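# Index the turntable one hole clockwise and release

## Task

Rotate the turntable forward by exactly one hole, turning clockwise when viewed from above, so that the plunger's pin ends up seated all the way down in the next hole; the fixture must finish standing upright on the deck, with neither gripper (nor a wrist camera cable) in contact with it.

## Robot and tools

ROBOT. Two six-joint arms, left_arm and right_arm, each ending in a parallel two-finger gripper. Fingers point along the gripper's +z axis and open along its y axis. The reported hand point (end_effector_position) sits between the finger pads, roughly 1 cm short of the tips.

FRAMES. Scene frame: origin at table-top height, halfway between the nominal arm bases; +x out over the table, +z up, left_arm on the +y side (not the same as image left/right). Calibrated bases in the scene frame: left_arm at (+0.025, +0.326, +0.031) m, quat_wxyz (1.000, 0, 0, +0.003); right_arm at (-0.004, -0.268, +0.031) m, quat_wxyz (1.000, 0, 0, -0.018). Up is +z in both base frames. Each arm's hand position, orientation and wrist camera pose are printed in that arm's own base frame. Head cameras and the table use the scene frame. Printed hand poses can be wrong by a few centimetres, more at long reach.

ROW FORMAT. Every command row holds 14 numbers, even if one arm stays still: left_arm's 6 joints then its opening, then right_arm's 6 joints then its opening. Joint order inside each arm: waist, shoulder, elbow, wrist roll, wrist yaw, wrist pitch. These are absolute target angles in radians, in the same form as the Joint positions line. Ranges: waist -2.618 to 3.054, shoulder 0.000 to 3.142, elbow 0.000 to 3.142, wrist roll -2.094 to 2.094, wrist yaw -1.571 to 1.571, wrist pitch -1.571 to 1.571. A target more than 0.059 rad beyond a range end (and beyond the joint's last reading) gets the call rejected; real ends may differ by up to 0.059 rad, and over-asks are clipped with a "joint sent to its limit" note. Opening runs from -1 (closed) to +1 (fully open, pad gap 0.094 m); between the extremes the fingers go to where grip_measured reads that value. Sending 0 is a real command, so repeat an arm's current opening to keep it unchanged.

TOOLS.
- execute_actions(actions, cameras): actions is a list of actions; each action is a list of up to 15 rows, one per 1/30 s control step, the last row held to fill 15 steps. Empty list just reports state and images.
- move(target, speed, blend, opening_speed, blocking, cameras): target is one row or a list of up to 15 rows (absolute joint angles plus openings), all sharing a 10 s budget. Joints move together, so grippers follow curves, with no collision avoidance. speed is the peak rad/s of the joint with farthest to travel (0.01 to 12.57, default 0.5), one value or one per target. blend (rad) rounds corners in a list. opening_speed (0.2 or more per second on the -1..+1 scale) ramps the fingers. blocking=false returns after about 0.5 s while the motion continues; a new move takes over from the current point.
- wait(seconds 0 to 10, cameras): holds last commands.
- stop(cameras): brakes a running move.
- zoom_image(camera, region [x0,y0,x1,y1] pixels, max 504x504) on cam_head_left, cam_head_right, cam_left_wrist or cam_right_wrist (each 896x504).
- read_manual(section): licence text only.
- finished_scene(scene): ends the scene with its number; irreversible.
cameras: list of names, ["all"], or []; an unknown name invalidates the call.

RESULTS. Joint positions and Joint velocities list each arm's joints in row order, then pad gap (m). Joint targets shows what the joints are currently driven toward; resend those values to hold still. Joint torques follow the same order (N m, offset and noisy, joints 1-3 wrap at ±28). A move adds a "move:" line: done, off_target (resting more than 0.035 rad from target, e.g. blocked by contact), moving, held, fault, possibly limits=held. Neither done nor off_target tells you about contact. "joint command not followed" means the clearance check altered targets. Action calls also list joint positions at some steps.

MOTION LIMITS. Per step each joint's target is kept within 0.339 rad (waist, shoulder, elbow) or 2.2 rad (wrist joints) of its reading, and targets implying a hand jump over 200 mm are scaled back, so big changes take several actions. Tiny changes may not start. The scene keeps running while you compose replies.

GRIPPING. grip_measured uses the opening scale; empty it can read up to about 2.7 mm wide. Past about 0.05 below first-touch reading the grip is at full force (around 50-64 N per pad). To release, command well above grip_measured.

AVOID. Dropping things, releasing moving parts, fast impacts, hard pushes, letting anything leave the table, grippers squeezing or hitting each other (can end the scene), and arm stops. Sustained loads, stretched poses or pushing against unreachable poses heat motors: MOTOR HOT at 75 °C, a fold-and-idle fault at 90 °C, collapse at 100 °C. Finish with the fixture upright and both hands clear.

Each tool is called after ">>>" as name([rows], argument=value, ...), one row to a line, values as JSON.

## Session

>>> execute_actions(actions=[])

>>> zoom_image(camera="cam_head_left", region=[370, 230, 530, 390])

Scene clock: 0.00 s.
left_arm: end_effector_position=(+0.3789, +0.0005, +0.1416) grip_measured=+1.000 end_effector_quat_wxyz=(+0.682, -0.014, +0.730, +0.047) | right_arm: end_effector_position=(+0.3580, -0.0478, +0.1413) grip_measured=+1.000 end_effector_quat_wxyz=(+0.679, +0.114, +0.720, -0.089)
Joint names: [waist, shoulder, elbow, wrist roll, wrist yaw, wrist pitch]
Joint positions: left_arm=[-0.079 1.56 0.222 0.039 -0.166 1.272 0.094] | right_arm=[0.009 1.506 0.165 0.047 0.296 1.275 0.094]
Joint velocities: within noise
Joint torques (N m): no reading
Heat: left arm: 31 °C; right arm: 30 °C.
Joint targets: left_arm=[-0.079 1.557 0.226 0.038 -0.166 1.267] | right_arm=[0.009 1.502 0.170 0.046 0.296 1.270]
Tool commands: left_gripper/opening=+1.0 right_gripper/opening=+1.0

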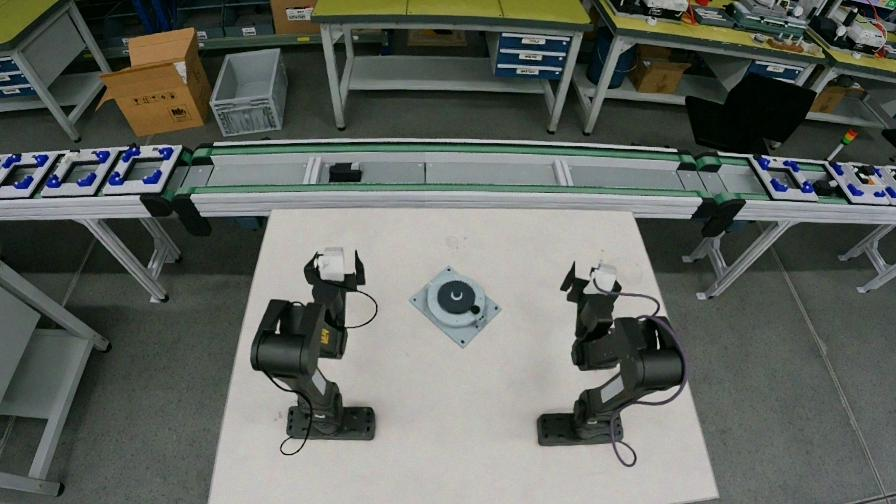

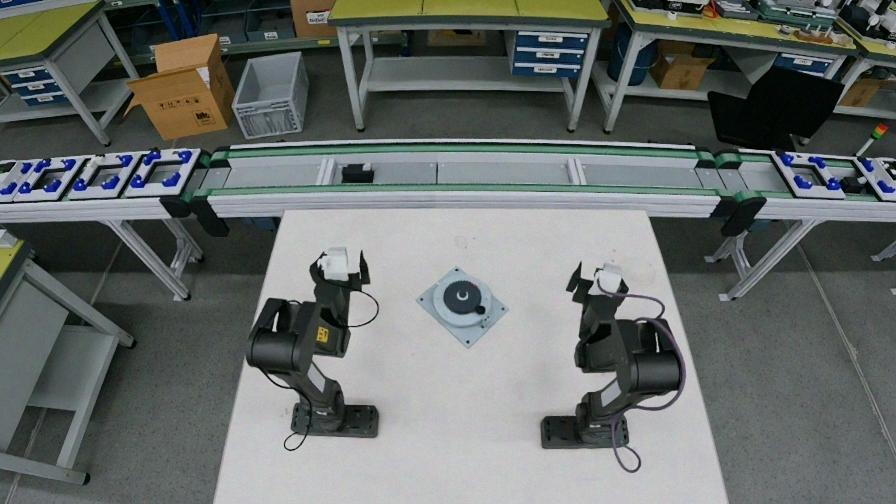

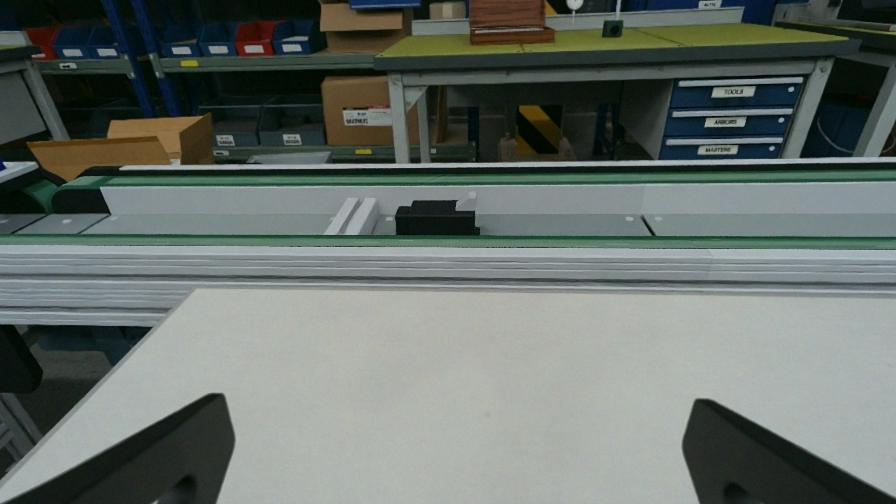

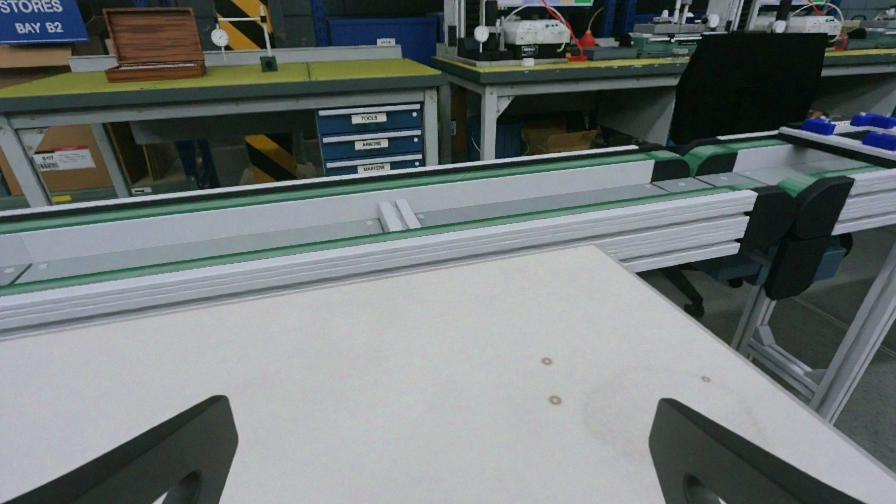

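Scaled by 3.150 from the camera's 896x504 image, which has a finer 1280x720 frame.

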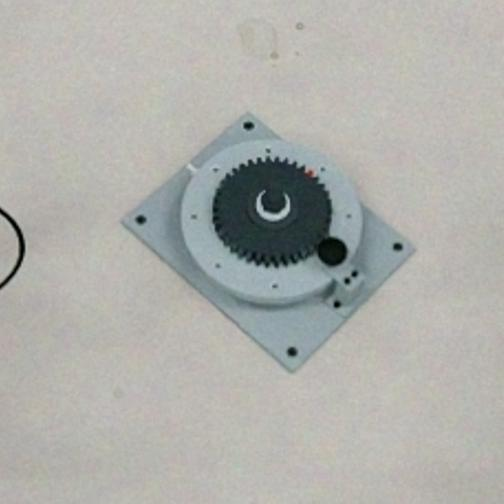

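>>> move([
  [-0.079, 1.5, 0.9, 0.0, 0.0, 0.2, 0.1, 0.53, 1.51, 0.22, 0.17, 0.47, 1.01, 0.1],
  [-0.741, 2.298, 2.19, -0.988, 0.012, -1.469, 0.1, 1.0545, 1.514, 0.28, 0.315, 0.665, 0.754, 0.1],
], speed=0.9, blend=0.1, opening_speed=1.0, cameras=["cam_left_wrist", "cam_right_wrist", "cam_head_left"])

>>> zoom_image(camera="cam_left_wrist", region=[180, 0, 680, 500])

>>> zoom_image(camera="cam_right_wrist", region=[270, 290, 620, 504])

Scene clock: 115.53 s.
left_arm: end_effector_position=(+0.3240, -0.3020, +0.1040) grip_measured=+0.101 end_effector_quat_wxyz=(-0.002, -0.115, +0.993, -0.008) | right_arm: end_effector_position=(+0.2563, +0.2288, +0.0714) grip_measured=+0.102 end_effector_quat_wxyz=(+0.555, -0.139, +0.815, +0.093)
Joint names: [waist, shoulder, elbow, wrist roll, wrist yaw, wrist pitch]
Joint positions: left_arm=[-0.747 2.274 2.162 -0.976 0.014 -1.45 0.052] | right_arm=[1.046 1.506 0.262 0.303 0.652 0.765 0.052]
Joint torques (N m): left_arm=[0.42 -10.81 7.35 -0.1 -0.02 0.21] | right_arm=[0.7 -3.79 7.83 0.14 0.27 1.47]
Heat: left arm: 31 °C; right arm: 34 °C.
Joint targets: left_arm=[-0.741 2.298 2.190 -0.988 0.012 -1.469] | right_arm=[1.054 1.514 0.280 0.315 0.665 0.754]
move: done
Images, in order (width x height): cam_head_left 896x504, cam_left_wrist 896x504, cam_right_wrist 896x504.

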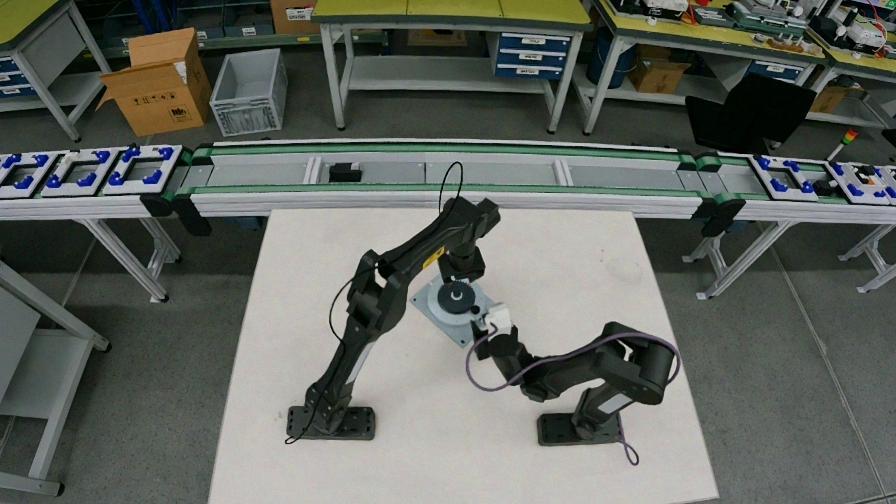

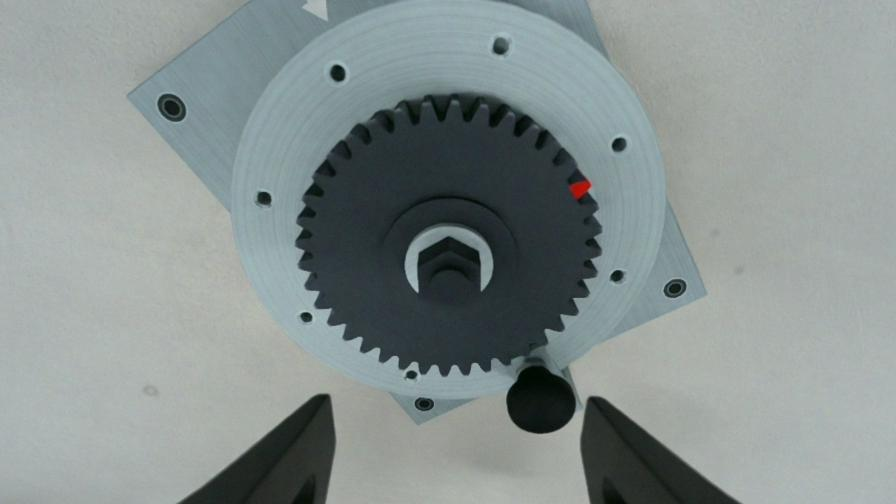

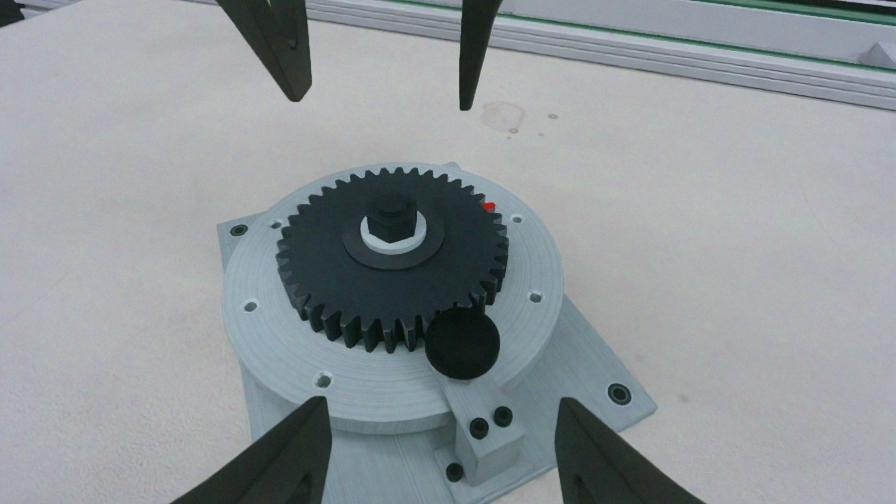

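Scaled by 1.008 from the camera's 896x504 image, which has a finer 1280x720 frame.

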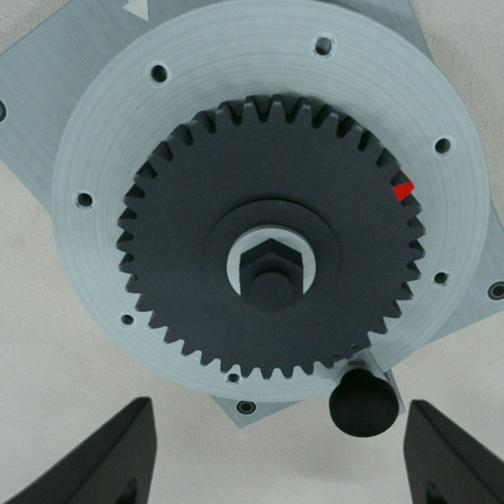

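Scaled by 1.440 from the camera's 896x504 image, which has a finer 1280x720 frame.

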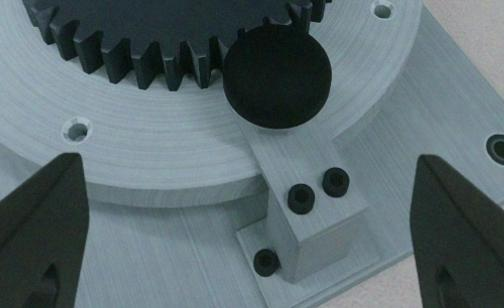

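>>> move(target=[-0.734, 2.298, 1.96, -0.988, -0.016, -1.2505, 0.0, 0.9945, 1.713, 0.312, 0.315, 0.665, 0.934, 0.1], speed=0.25, cameras=["cam_left_wrist", "cam_right_wrist"])

>>> zoom_image(camera="cam_left_wrist", region=[330, 254, 590, 504])

>>> zoom_image(camera="cam_right_wrist", region=[270, 290, 620, 504])

Scene clock: 169.13 s.
left_arm: end_effector_position=(+0.3282, -0.2985, +0.0561) grip_measured=+0.001 end_effector_quat_wxyz=(+0.003, -0.118, +0.993, -0.001) | right_arm: end_effector_position=(+0.2740, +0.2304, +0.0510) grip_measured=+0.102 end_effector_quat_wxyz=(+0.557, -0.121, +0.818, +0.081)
Joint names: [waist, shoulder, elbow, wrist roll, wrist yaw, wrist pitch]
Joint positions: left_arm=[-0.741 2.275 1.974 -0.978 -0.003 -1.265 0.047] | right_arm=[1.004 1.698 0.295 0.304 0.653 0.923 0.052]
Joint torques (N m): left_arm=[0.54 -10.97 4.1 -0.11 -0.14 0.59] | right_arm=[-0.96 -4.27 6.74 0.13 0.27 1.69]
Heat: left arm: 33 °C; right arm: 33 °C.
Joint targets: left_arm=[-0.734 2.298 1.960 -0.988 -0.016 -1.251] | right_arm=[0.995 1.713 0.312 0.315 0.665 0.934]
move: done
Images, in order (width x height): cam_left_wrist 896x504, cam_right_wrist 896x504.

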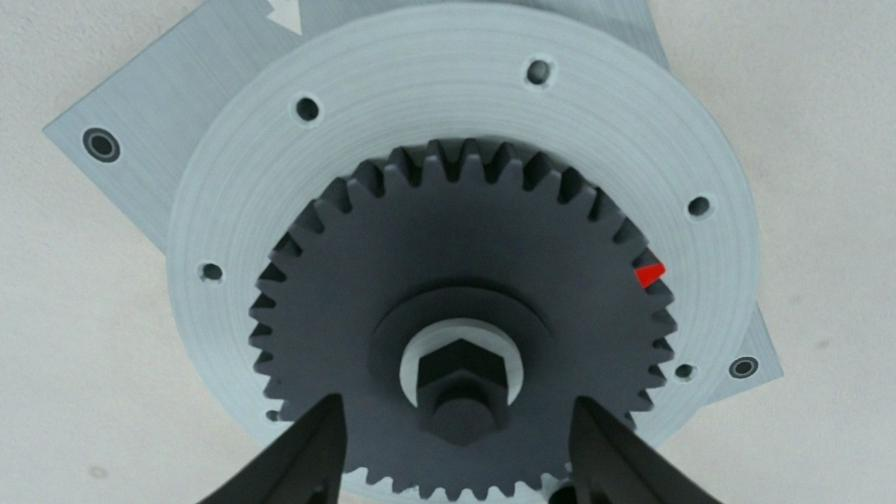

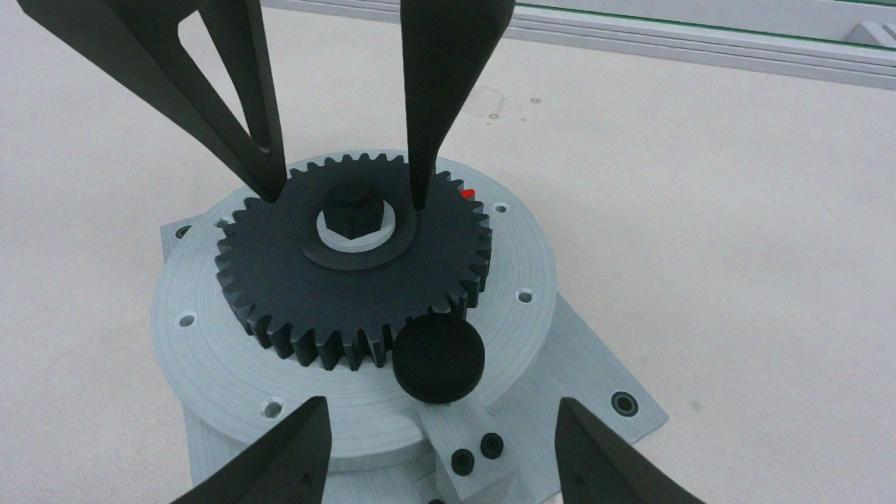

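Scaled by 1.938 from the camera's 896x504 image, which has a finer 1280x720 frame.

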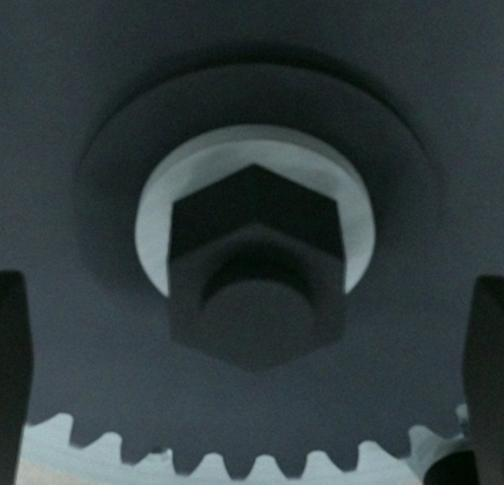

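Scaled by 1.440 from the camera's 896x504 image, which has a finer 1280x720 frame.

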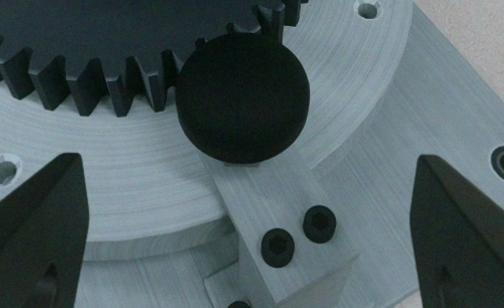

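>>> move(target=[-0.734, 2.306, 1.928, -0.988, -0.016, -1.213, -0.3, 0.948, 1.8425, 0.4115, 0.315, 0.665, 0.964, 0.0], speed=0.12, cameras=["cam_left_wrist", "cam_right_wrist"])

>>> zoom_image(camera="cam_left_wrist", region=[350, 304, 570, 504])

>>> zoom_image(camera="cam_right_wrist", region=[270, 290, 620, 504])

Scene clock: 200.47 s.
left_arm: end_effector_position=(+0.3288, -0.2989, +0.0461) grip_measured=-0.299 end_effector_quat_wxyz=(+0.003, -0.118, +0.993, -0.001) | right_arm: end_effector_position=(+0.3002, +0.2397, +0.0432) grip_measured=+0.002 end_effector_quat_wxyz=(+0.560, -0.101, +0.819, +0.070)
Joint names: [waist, shoulder, elbow, wrist roll, wrist yaw, wrist pitch]
Joint positions: left_arm=[-0.741 2.28 1.944 -0.978 -0.004 -1.228 0.033] | right_arm=[0.957 1.825 0.396 0.305 0.653 0.954 0.047]
Joint torques (N m): left_arm=[0.59 -10.78 4.03 -0.1 -0.12 0.59] | right_arm=[-0.92 -5.12 6.45 0.12 0.25 1.69]
Heat: left arm: 35 °C; right arm: 34 °C.
Joint targets: left_arm=[-0.734 2.306 1.928 -0.988 -0.016 -1.213] | right_arm=[0.948 1.843 0.412 0.315 0.665 0.964]
move: done
Images, in order (width x height): cam_left_wrist 896x504, cam_right_wrist 896x504.

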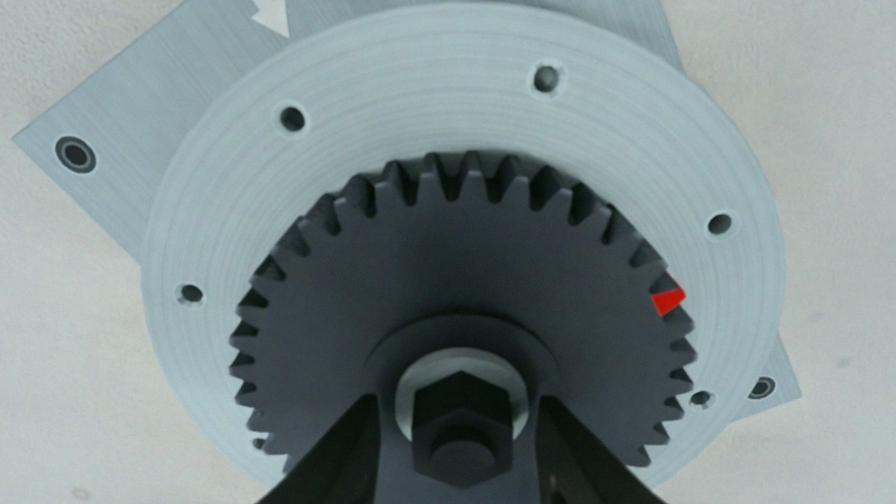

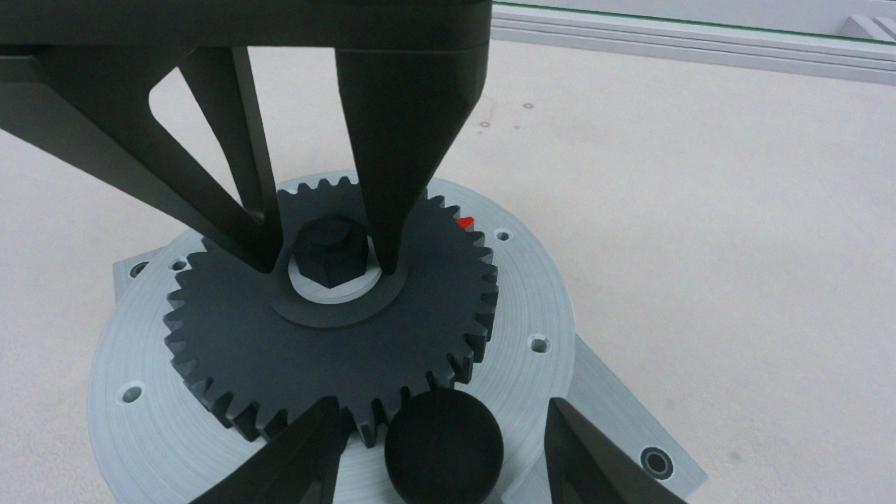

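Scaled by 2.291 from the camera's 896x504 image, which has a finer 1280x720 frame.

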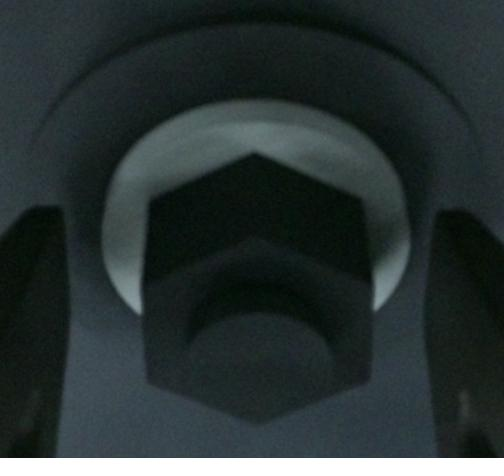

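Scaled by 1.440 from the camera's 896x504 image, which has a finer 1280x720 frame.

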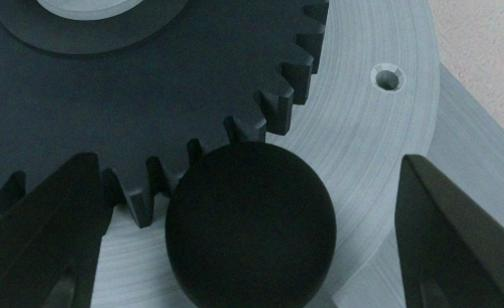

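>>> move(target=[-0.734, 2.306, 1.928, -0.988, -0.016, -1.213, -0.8, 0.948, 1.8425, 0.4115, 0.315, 0.665, 0.964, -0.9], opening_speed=0.4, cameras=["cam_right_wrist"])

>>> move(target=[-0.734, 2.306, 1.928, -0.988, -0.016, -1.213, -0.8, 0.948, 1.725, 0.455, 0.315, 0.74, 1.22, -0.9], speed=0.25, cameras=["cam_left_wrist", "cam_right_wrist"])

Scene clock: 252.30 s.
left_arm: end_effector_position=(+0.3292, -0.2993, +0.0461) grip_measured=-0.627 end_effector_quat_wxyz=(+0.004, -0.119, +0.993, -0.002) | right_arm: end_effector_position=(+0.3003, +0.2395, +0.0435) grip_measured=-0.488 end_effector_quat_wxyz=(+0.561, -0.100, +0.819, +0.069)
Joint names: [waist, shoulder, elbow, wrist roll, wrist yaw, wrist pitch]
Joint positions: left_arm=[-0.741 2.28 1.944 -0.98 -0.004 -1.226 0.018] | right_arm=[0.957 1.825 0.396 0.305 0.655 0.955 0.024]
Joint torques (N m): left_arm=[0.57 -10.74 4.01 -0.07 -0.12 0.58] | right_arm=[-0.96 -5.09 6.45 0.12 0.23 1.66]
Heat: left arm: 35 °C; right arm: 36 °C.
Joint targets: left_arm=[-0.734 2.306 1.928 -0.988 -0.016 -1.213] | right_arm=[0.948 1.843 0.412 0.315 0.665 0.964]
move: done
Images, in order (width x height): cam_right_wrist 896x504.

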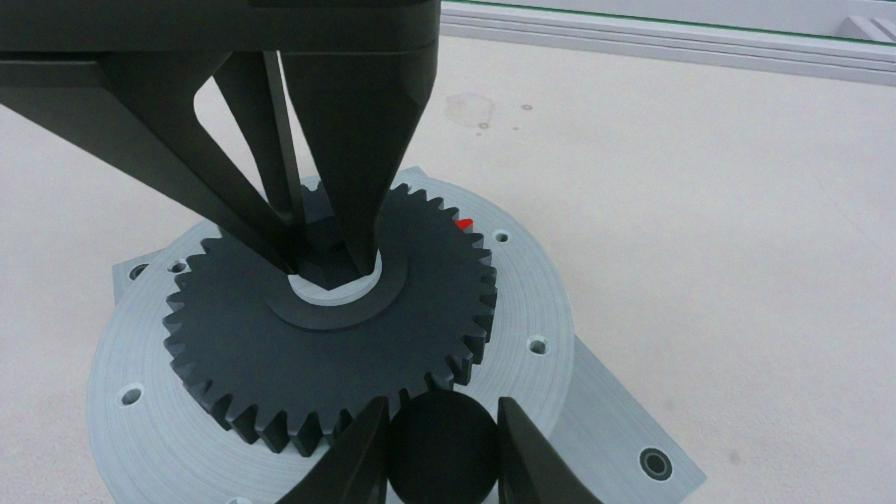

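Scene clock: 253.60 s.
left_arm: end_effector_position=(+0.3292, -0.2993, +0.0461) grip_measured=-0.628 end_effector_quat_wxyz=(+0.004, -0.119, +0.993, -0.002) | right_arm: end_effector_position=(+0.3023, +0.2401, +0.0503) grip_measured=-0.488 end_effector_quat_wxyz=(+0.570, -0.092, +0.813, +0.075)
Joint names: [waist, shoulder, elbow, wrist roll, wrist yaw, wrist pitch]
Joint positions: left_arm=[-0.741 2.28 1.944 -0.98 -0.004 -1.226 0.017] | right_arm=[0.957 1.818 0.396 0.305 0.664 0.975 0.024]
Joint torques (N m): left_arm=[0.58 -10.77 4 -0.08 -0.11 0.56] | right_arm=[-0.95 -13.97 10.77 0.13 0.92 3.8]
Heat: left arm: 35 °C; right arm: 36 °C.
Joint targets: left_arm=[-0.734 2.306 1.928 -0.988 -0.016 -1.213] | right_arm=[0.948 1.725 0.455 0.315 0.740 1.220]
move: off_target (right_arm); right_arm: the wrist pitch is farthest, 0.245 rad from its target
Images, in order (width x height): cam_left_wrist 896x504, cam_right_wrist 896x504.

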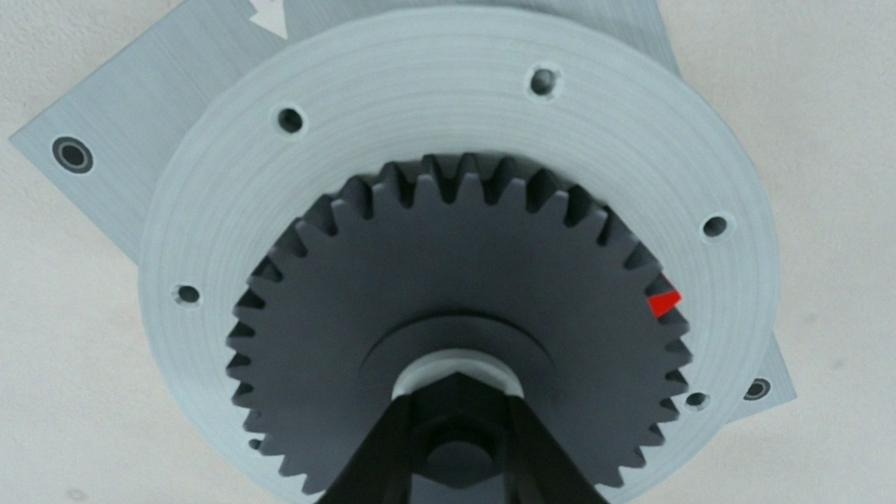

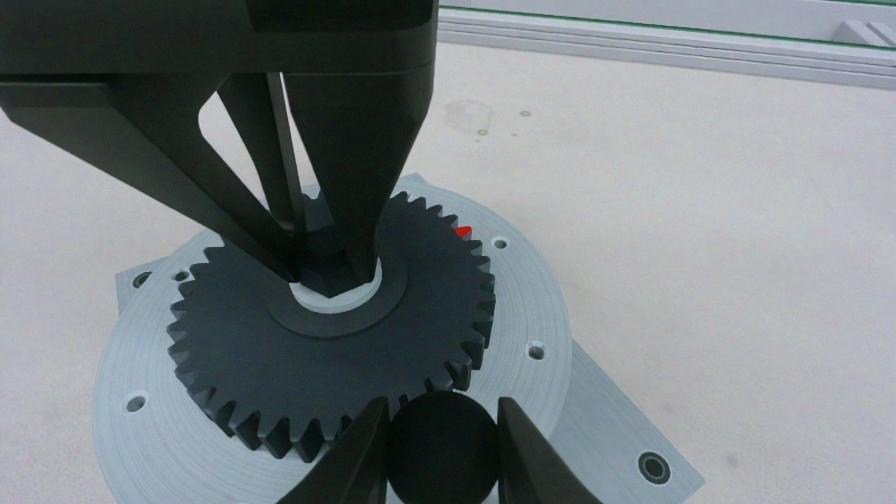

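>>> move(target=[-0.734, 2.306, 1.928, -0.988, -0.016, -1.213, -0.8, 0.948, 1.706, 0.463, 0.315, 0.755, 1.27, -0.9], speed=0.25, cameras=[])

>>> move(target=[-0.734, 2.306, 1.928, -0.80, -0.016, -1.213, -0.8, 0.948, 1.706, 0.463, 0.315, 0.755, 1.27, -0.9], speed=0.3, cameras=["cam_left_wrist", "cam_right_wrist"])

Scene clock: 265.20 s.
left_arm: end_effector_position=(+0.3292, -0.2993, +0.0461) grip_measured=-0.628 end_effector_quat_wxyz=(+0.004, -0.119, +0.993, -0.002) | right_arm: end_effector_position=(+0.2995, +0.2403, +0.0450) grip_measured=-0.488 end_effector_quat_wxyz=(+0.560, -0.102, +0.819, +0.073)
Joint names: [waist, shoulder, elbow, wrist roll, wrist yaw, wrist pitch]
Joint positions: left_arm=[-0.741 2.28 1.944 -0.98 -0.004 -1.226 0.017] | right_arm=[0.957 1.815 0.394 0.305 0.647 0.95 0.024]
Joint torques (N m): left_arm=[0.53 -10.77 4.03 -0.08 -0.13 0.57] | right_arm=[-0.12 -6.49 5.22 0.03 0.32 1.79]
Heat: left arm: 35 °C; right arm: 45 °C.
Joint targets: left_arm=[-0.734 2.306 1.928 -0.988 -0.016 -1.213] | right_arm=[0.957 1.813 0.396 0.305 0.665 0.975]
move: held (right_arm; a check stopped the path); limits=held; right_arm: the wrist pitch is farthest, 0.320 rad from its target
joint command not followed: on one or more control steps a check withheld the commanded joint targets of the right arm, and it was not sent them on those steps.
cause: the commanded joint targets, or the way to them, would bring a part of the robot too close to another arm (this arm's fingers and the left arm's wrist (the part past the wrist yaw), along the way the arms are being sent, or toward where that arm still pushes).
No camera images: "cameras" was empty.

Scene clock: 266.67 s.
left_arm: end_effector_position=(+0.3287, -0.2999, +0.0461) grip_measured=-0.628 end_effector_quat_wxyz=(+0.003, -0.065, +0.998, -0.003) | right_arm: end_effector_position=(+0.2996, +0.2401, +0.0453) grip_measured=-0.489 end_effector_quat_wxyz=(+0.561, -0.100, +0.818, +0.074)
Joint names: [waist, shoulder, elbow, wrist roll, wrist yaw, wrist pitch]
Joint positions: left_arm=[-0.741 2.28 1.944 -0.872 0.001 -1.225 0.017] | right_arm=[0.957 1.817 0.392 0.305 0.648 0.958 0.024]
Joint torques (N m): left_arm=[0.54 -10.74 4.04 0.81 -0.15 0.56] | right_arm=[-0.08 -6.52 5.09 0.03 0.19 1.72]
Heat: left arm: 35 °C; right arm: 45 °C.
Joint targets: left_arm=[-0.734 2.306 1.928 -0.800 -0.016 -1.213] | right_arm=[0.957 1.815 0.394 0.305 0.654 0.973]
move: held (right_arm; a check stopped the path), off_target (left_arm; braked when a check withheld steps of right_arm); limits=held; left_arm: the wrist roll is farthest, 0.072 rad from its target; right_arm: the wrist pitch is farthest, 0.312 rad from its target
joint command not followed: on one or more control steps a check withheld the commanded joint targets of the right arm, and it was not sent them on those steps.
cause: the commanded joint targets, or the way to them, would bring a part of the robot too close to another arm (this arm's fingers and the left arm's wrist (the part past the wrist yaw), along the way the arms are being sent, or toward where that arm still pushes).
Images, in order (width x height): cam_left_wrist 896x504, cam_right_wrist 896x504.

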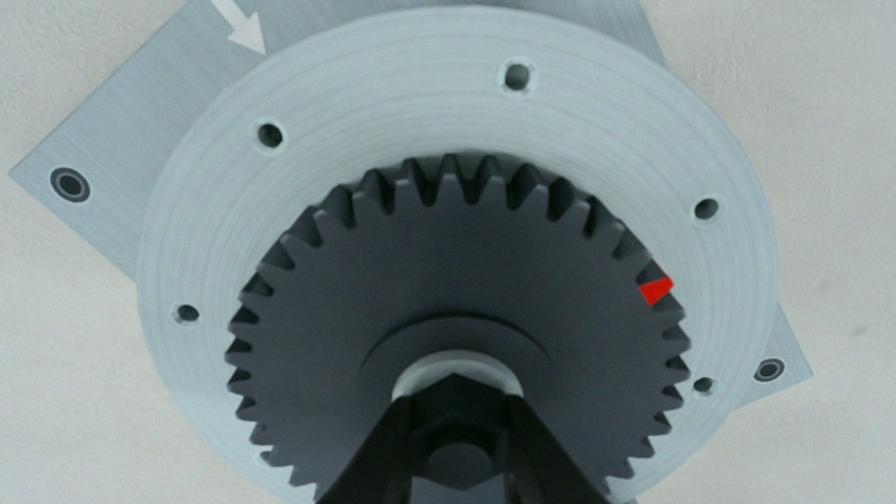

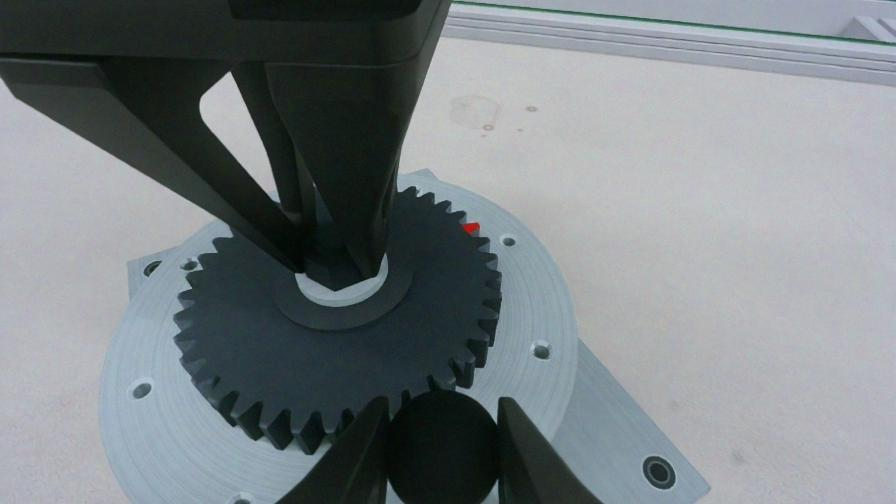

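>>> move(target=[-0.734, 2.306, 1.928, -0.992, -0.016, -1.213, -0.8, 1.065, 1.864, 0.61, 0.633, 0.97, 0.525, -0.9], speed=0.25, cameras=["cam_left_wrist", "cam_right_wrist"])

>>> move(target=[-0.734, 2.306, 1.928, -0.988, -0.016, -1.213, -0.8, 1.065, 1.73, 0.655, 0.633, 1.11, 0.765, -0.9], speed=0.25, cameras=["cam_left_wrist", "cam_right_wrist"])

Scene clock: 362.20 s.
left_arm: end_effector_position=(+0.3294, -0.2993, +0.0461) grip_measured=-0.628 end_effector_quat_wxyz=(+0.004, -0.108, +0.994, -0.002) | right_arm: end_effector_position=(+0.2993, +0.2404, +0.0444) grip_measured=-0.489 end_effector_quat_wxyz=(+0.555, +0.008, +0.832, -0.003)
Joint names: [waist, shoulder, elbow, wrist roll, wrist yaw, wrist pitch]
Joint positions: left_arm=[-0.741 2.28 1.944 -0.958 -0.004 -1.225 0.017] | right_arm=[1.06 1.843 0.59 0.62 0.948 0.536 0.024]
Joint torques (N m): left_arm=[0.58 -10.74 4.01 -0.37 -0.13 0.57] | right_arm=[0.32 -5.74 7.49 0.14 0.49 1.21]
Heat: left arm: 36 °C; right arm: 40 °C.
Joint targets: left_arm=[-0.734 2.306 1.928 -0.992 -0.016 -1.213] | right_arm=[1.065 1.864 0.610 0.633 0.970 0.525]
move: done
Images, in order (width x height): cam_left_wrist 896x504, cam_right_wrist 896x504.

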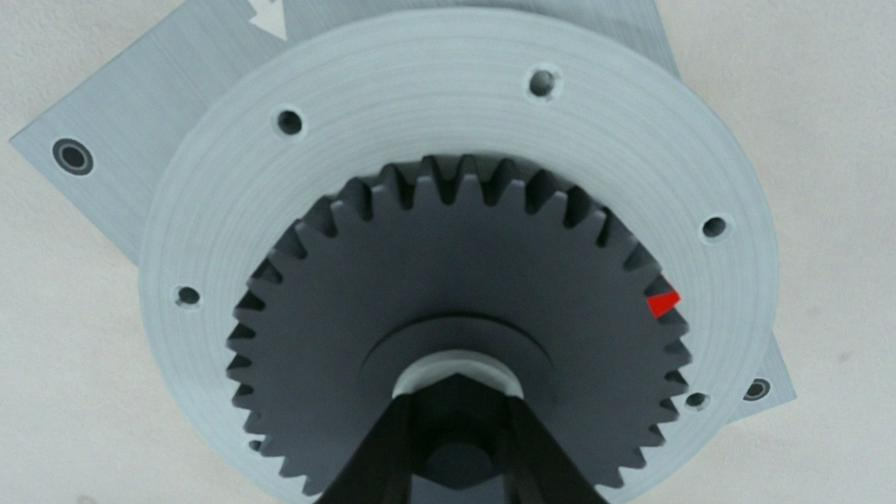

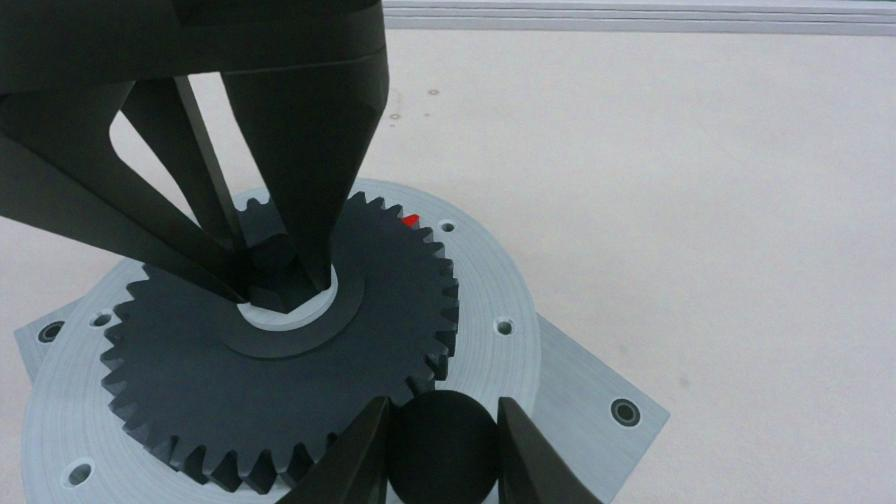

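Scene clock: 363.50 s.
left_arm: end_effector_position=(+0.3294, -0.2993, +0.0461) grip_measured=-0.628 end_effector_quat_wxyz=(+0.004, -0.112, +0.994, -0.002) | right_arm: end_effector_position=(+0.3008, +0.2411, +0.0521) grip_measured=-0.489 end_effector_quat_wxyz=(+0.565, +0.018, +0.825, +0.002)
Joint names: [waist, shoulder, elbow, wrist roll, wrist yaw, wrist pitch]
Joint positions: left_arm=[-0.741 2.28 1.944 -0.967 -0.004 -1.225 0.017] | right_arm=[1.064 1.834 0.592 0.621 0.967 0.553 0.024]
Joint torques (N m): left_arm=[0.57 -10.77 4.04 -0.26 -0.11 0.56] | right_arm=[0.09 -15.58 11.93 0.13 1.73 3.24]
Heat: left arm: 36 °C; right arm: 40 °C.
Joint targets: left_arm=[-0.734 2.306 1.928 -0.988 -0.016 -1.213] | right_arm=[1.065 1.730 0.655 0.633 1.110 0.765]
move: off_target (right_arm); right_arm: the wrist pitch is farthest, 0.212 rad from its target
Images, in order (width x height): cam_left_wrist 896x504, cam_right_wrist 896x504.

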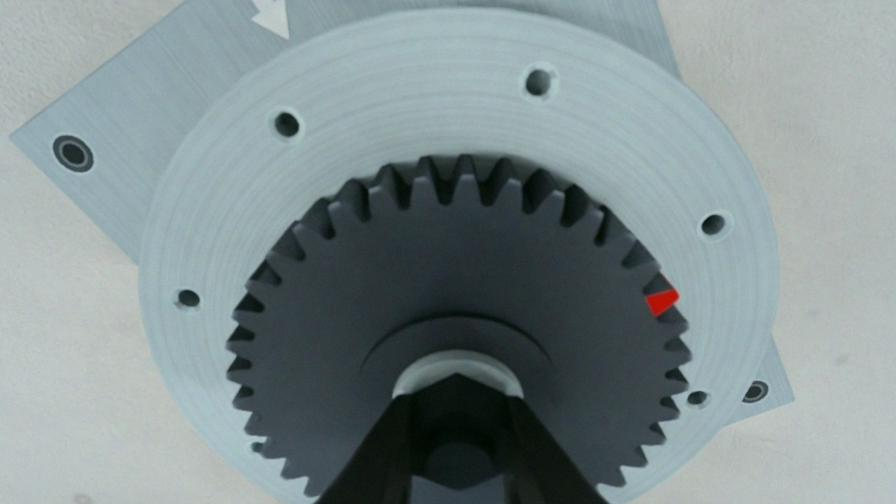

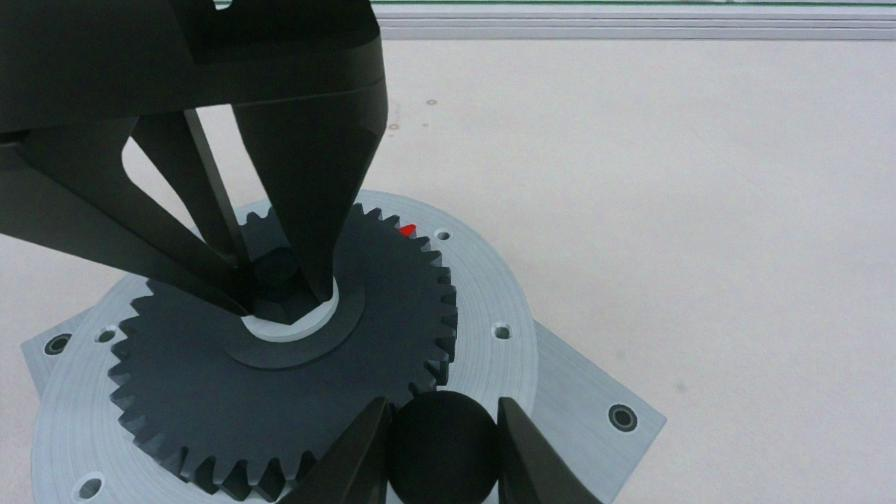

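>>> move(target=[-0.734, 2.306, 1.928, -0.18, -0.016, -1.213, -0.8, 1.065, 1.73, 0.655, 0.633, 1.11, 0.765, -0.9], speed=0.45, cameras=["cam_left_wrist", "cam_right_wrist"])

>>> zoom_image(camera="cam_right_wrist", region=[400, 200, 560, 360])

Scene clock: 382.27 s.
left_arm: end_effector_position=(+0.3295, -0.2994, +0.0461) grip_measured=-0.628 end_effector_quat_wxyz=(+0.005, +0.269, +0.963, +0.000) | right_arm: end_effector_position=(+0.3008, +0.2411, +0.0522) grip_measured=-0.489 end_effector_quat_wxyz=(+0.566, +0.018, +0.825, +0.002)
Joint names: [waist, shoulder, elbow, wrist roll, wrist yaw, wrist pitch]
Joint positions: left_arm=[-0.741 2.28 1.944 -0.196 -0.004 -1.225 0.017] | right_arm=[1.064 1.834 0.592 0.621 0.968 0.553 0.024]
Joint torques (N m): left_arm=[0.57 -10.73 4 0.19 -0.12 0.56] | right_arm=[0.05 -15.58 11.95 0.14 1.72 3.24]
Heat: left arm: 36 °C; right arm: 51 °C.
Joint targets: left_arm=[-0.734 2.306 1.928 -0.180 -0.016 -1.213] | right_arm=[1.065 1.730 0.655 0.633 1.110 0.765]
move: off_target (right_arm); right_arm: the wrist pitch is farthest, 0.212 rad from its target
Images, in order (width x height): cam_left_wrist 896x504, cam_right_wrist 896x504.

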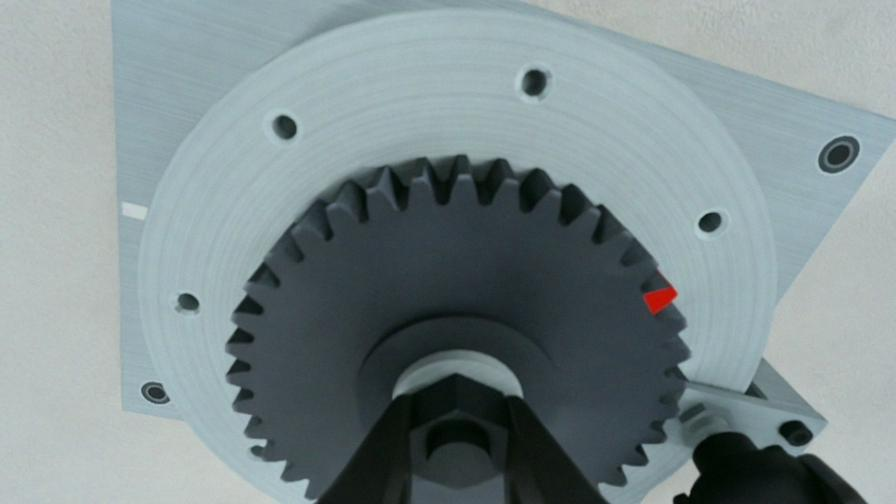

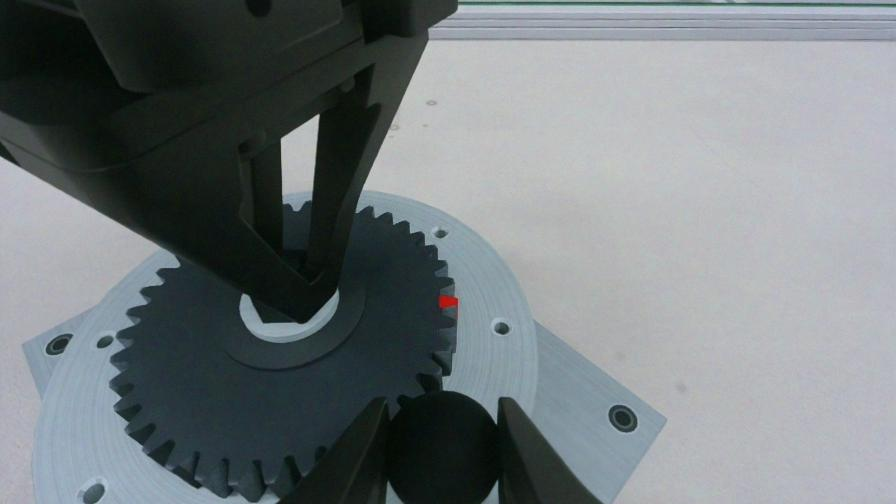

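Scaled by 3.150 from the camera's 896x504 image, which has a finer 1280x720 frame.

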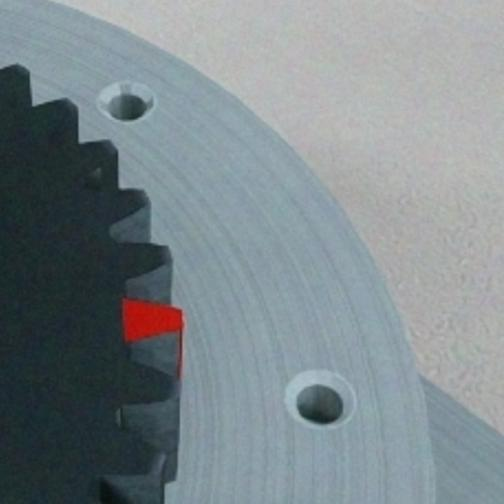

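>>> move(target=[-0.734, 2.306, 1.928, -0.154, -0.016, -1.213, -0.8, 1.065, 1.73, 0.655, 0.633, 1.11, 0.765, -0.9], speed=0.2, cameras=[])

>>> move(target=[-0.734, 2.306, 1.928, -0.154, -0.016, -1.213, -0.8, 1.065, 1.855, 0.603, 0.633, 0.965, 0.53, -0.9], speed=0.15, cameras=["cam_left_wrist", "cam_right_wrist"])

>>> zoom_image(camera="cam_right_wrist", region=[400, 200, 560, 360])

Scene clock: 403.37 s.
left_arm: end_effector_position=(+0.3295, -0.2994, +0.0461) grip_measured=-0.628 end_effector_quat_wxyz=(+0.005, +0.282, +0.959, +0.000) | right_arm: end_effector_position=(+0.3008, +0.2411, +0.0522) grip_measured=-0.489 end_effector_quat_wxyz=(+0.566, +0.018, +0.825, +0.002)
Joint names: [waist, shoulder, elbow, wrist roll, wrist yaw, wrist pitch]
Joint positions: left_arm=[-0.741 2.28 1.944 -0.17 -0.004 -1.225 0.017] | right_arm=[1.064 1.834 0.592 0.621 0.968 0.553 0.024]
Joint torques (N m): left_arm=[0.57 -10.76 4.01 0.2 -0.12 0.56] | right_arm=[0.05 -15.58 11.96 0.14 1.73 3.24]
Heat: left arm: 36 °C; right arm: 55 °C.
Joint targets: left_arm=[-0.734 2.306 1.928 -0.154 -0.016 -1.213] | right_arm=[1.065 1.730 0.655 0.633 1.110 0.765]
move: off_target (right_arm); right_arm: the wrist pitch is farthest, 0.212 rad from its target
No camera images: "cameras" was empty.

Scene clock: 405.17 s.
left_arm: end_effector_position=(+0.3295, -0.2994, +0.0461) grip_measured=-0.628 end_effector_quat_wxyz=(+0.005, +0.287, +0.958, +0.000) | right_arm: end_effector_position=(+0.2983, +0.2417, +0.0444) grip_measured=-0.489 end_effector_quat_wxyz=(+0.553, +0.005, +0.833, -0.001)
Joint names: [waist, shoulder, elbow, wrist roll, wrist yaw, wrist pitch]
Joint positions: left_arm=[-0.741 2.28 1.944 -0.159 -0.004 -1.225 0.017] | right_arm=[1.064 1.84 0.592 0.623 0.943 0.527 0.024]
Joint torques (N m): left_arm=[0.55 -10.77 4.01 0.07 -0.11 0.55] | right_arm=[0.1 -6.09 6.75 0.12 0.49 1.33]
Heat: left arm: 36 °C; right arm: 54 °C.
Joint targets: left_arm=[-0.734 2.306 1.928 -0.154 -0.016 -1.213] | right_arm=[1.065 1.855 0.603 0.633 0.965 0.530]
move: done
Images, in order (width x height): cam_left_wrist 896x504, cam_right_wrist 896x504.

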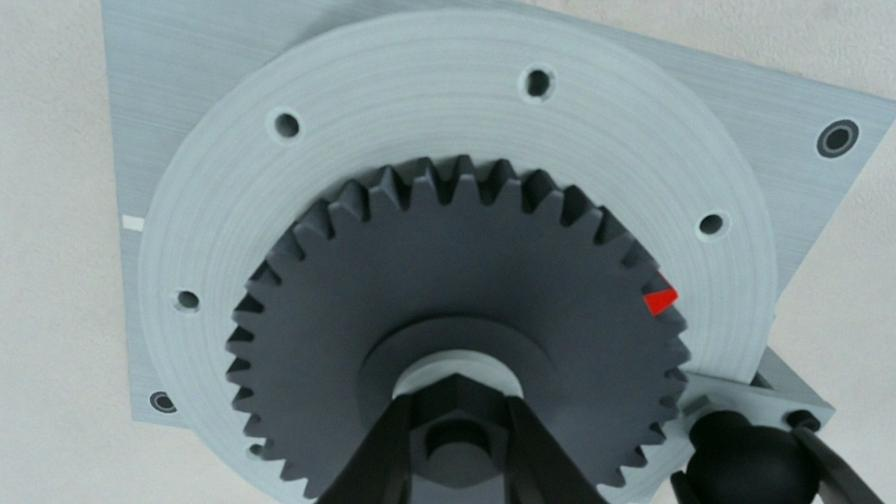

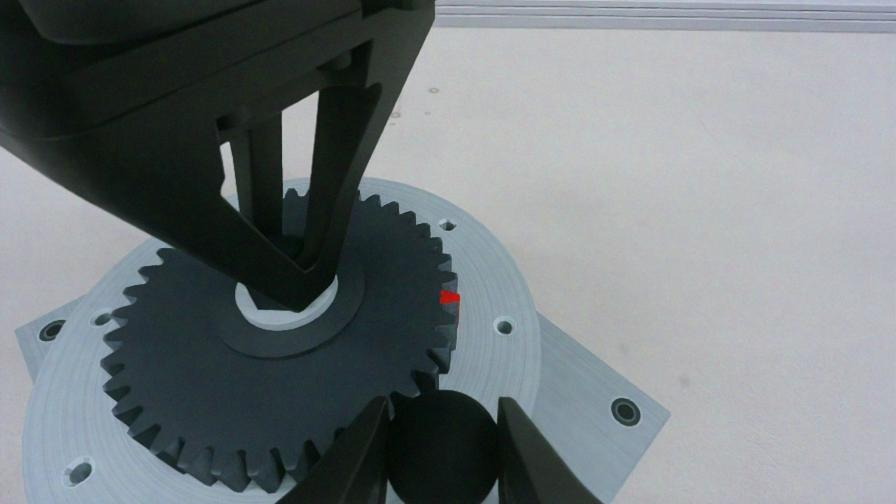

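Scaled by 3.150 from the camera's 896x504 image, which has a finer 1280x720 frame.

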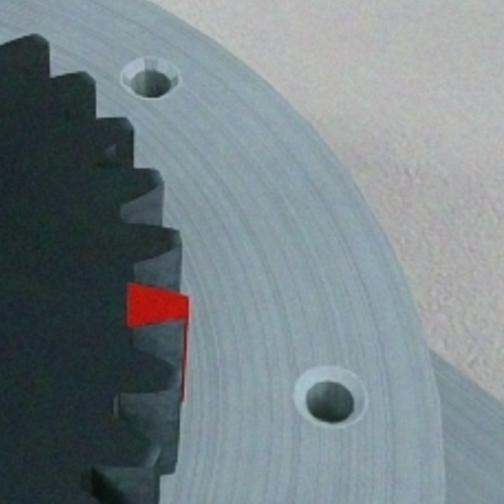

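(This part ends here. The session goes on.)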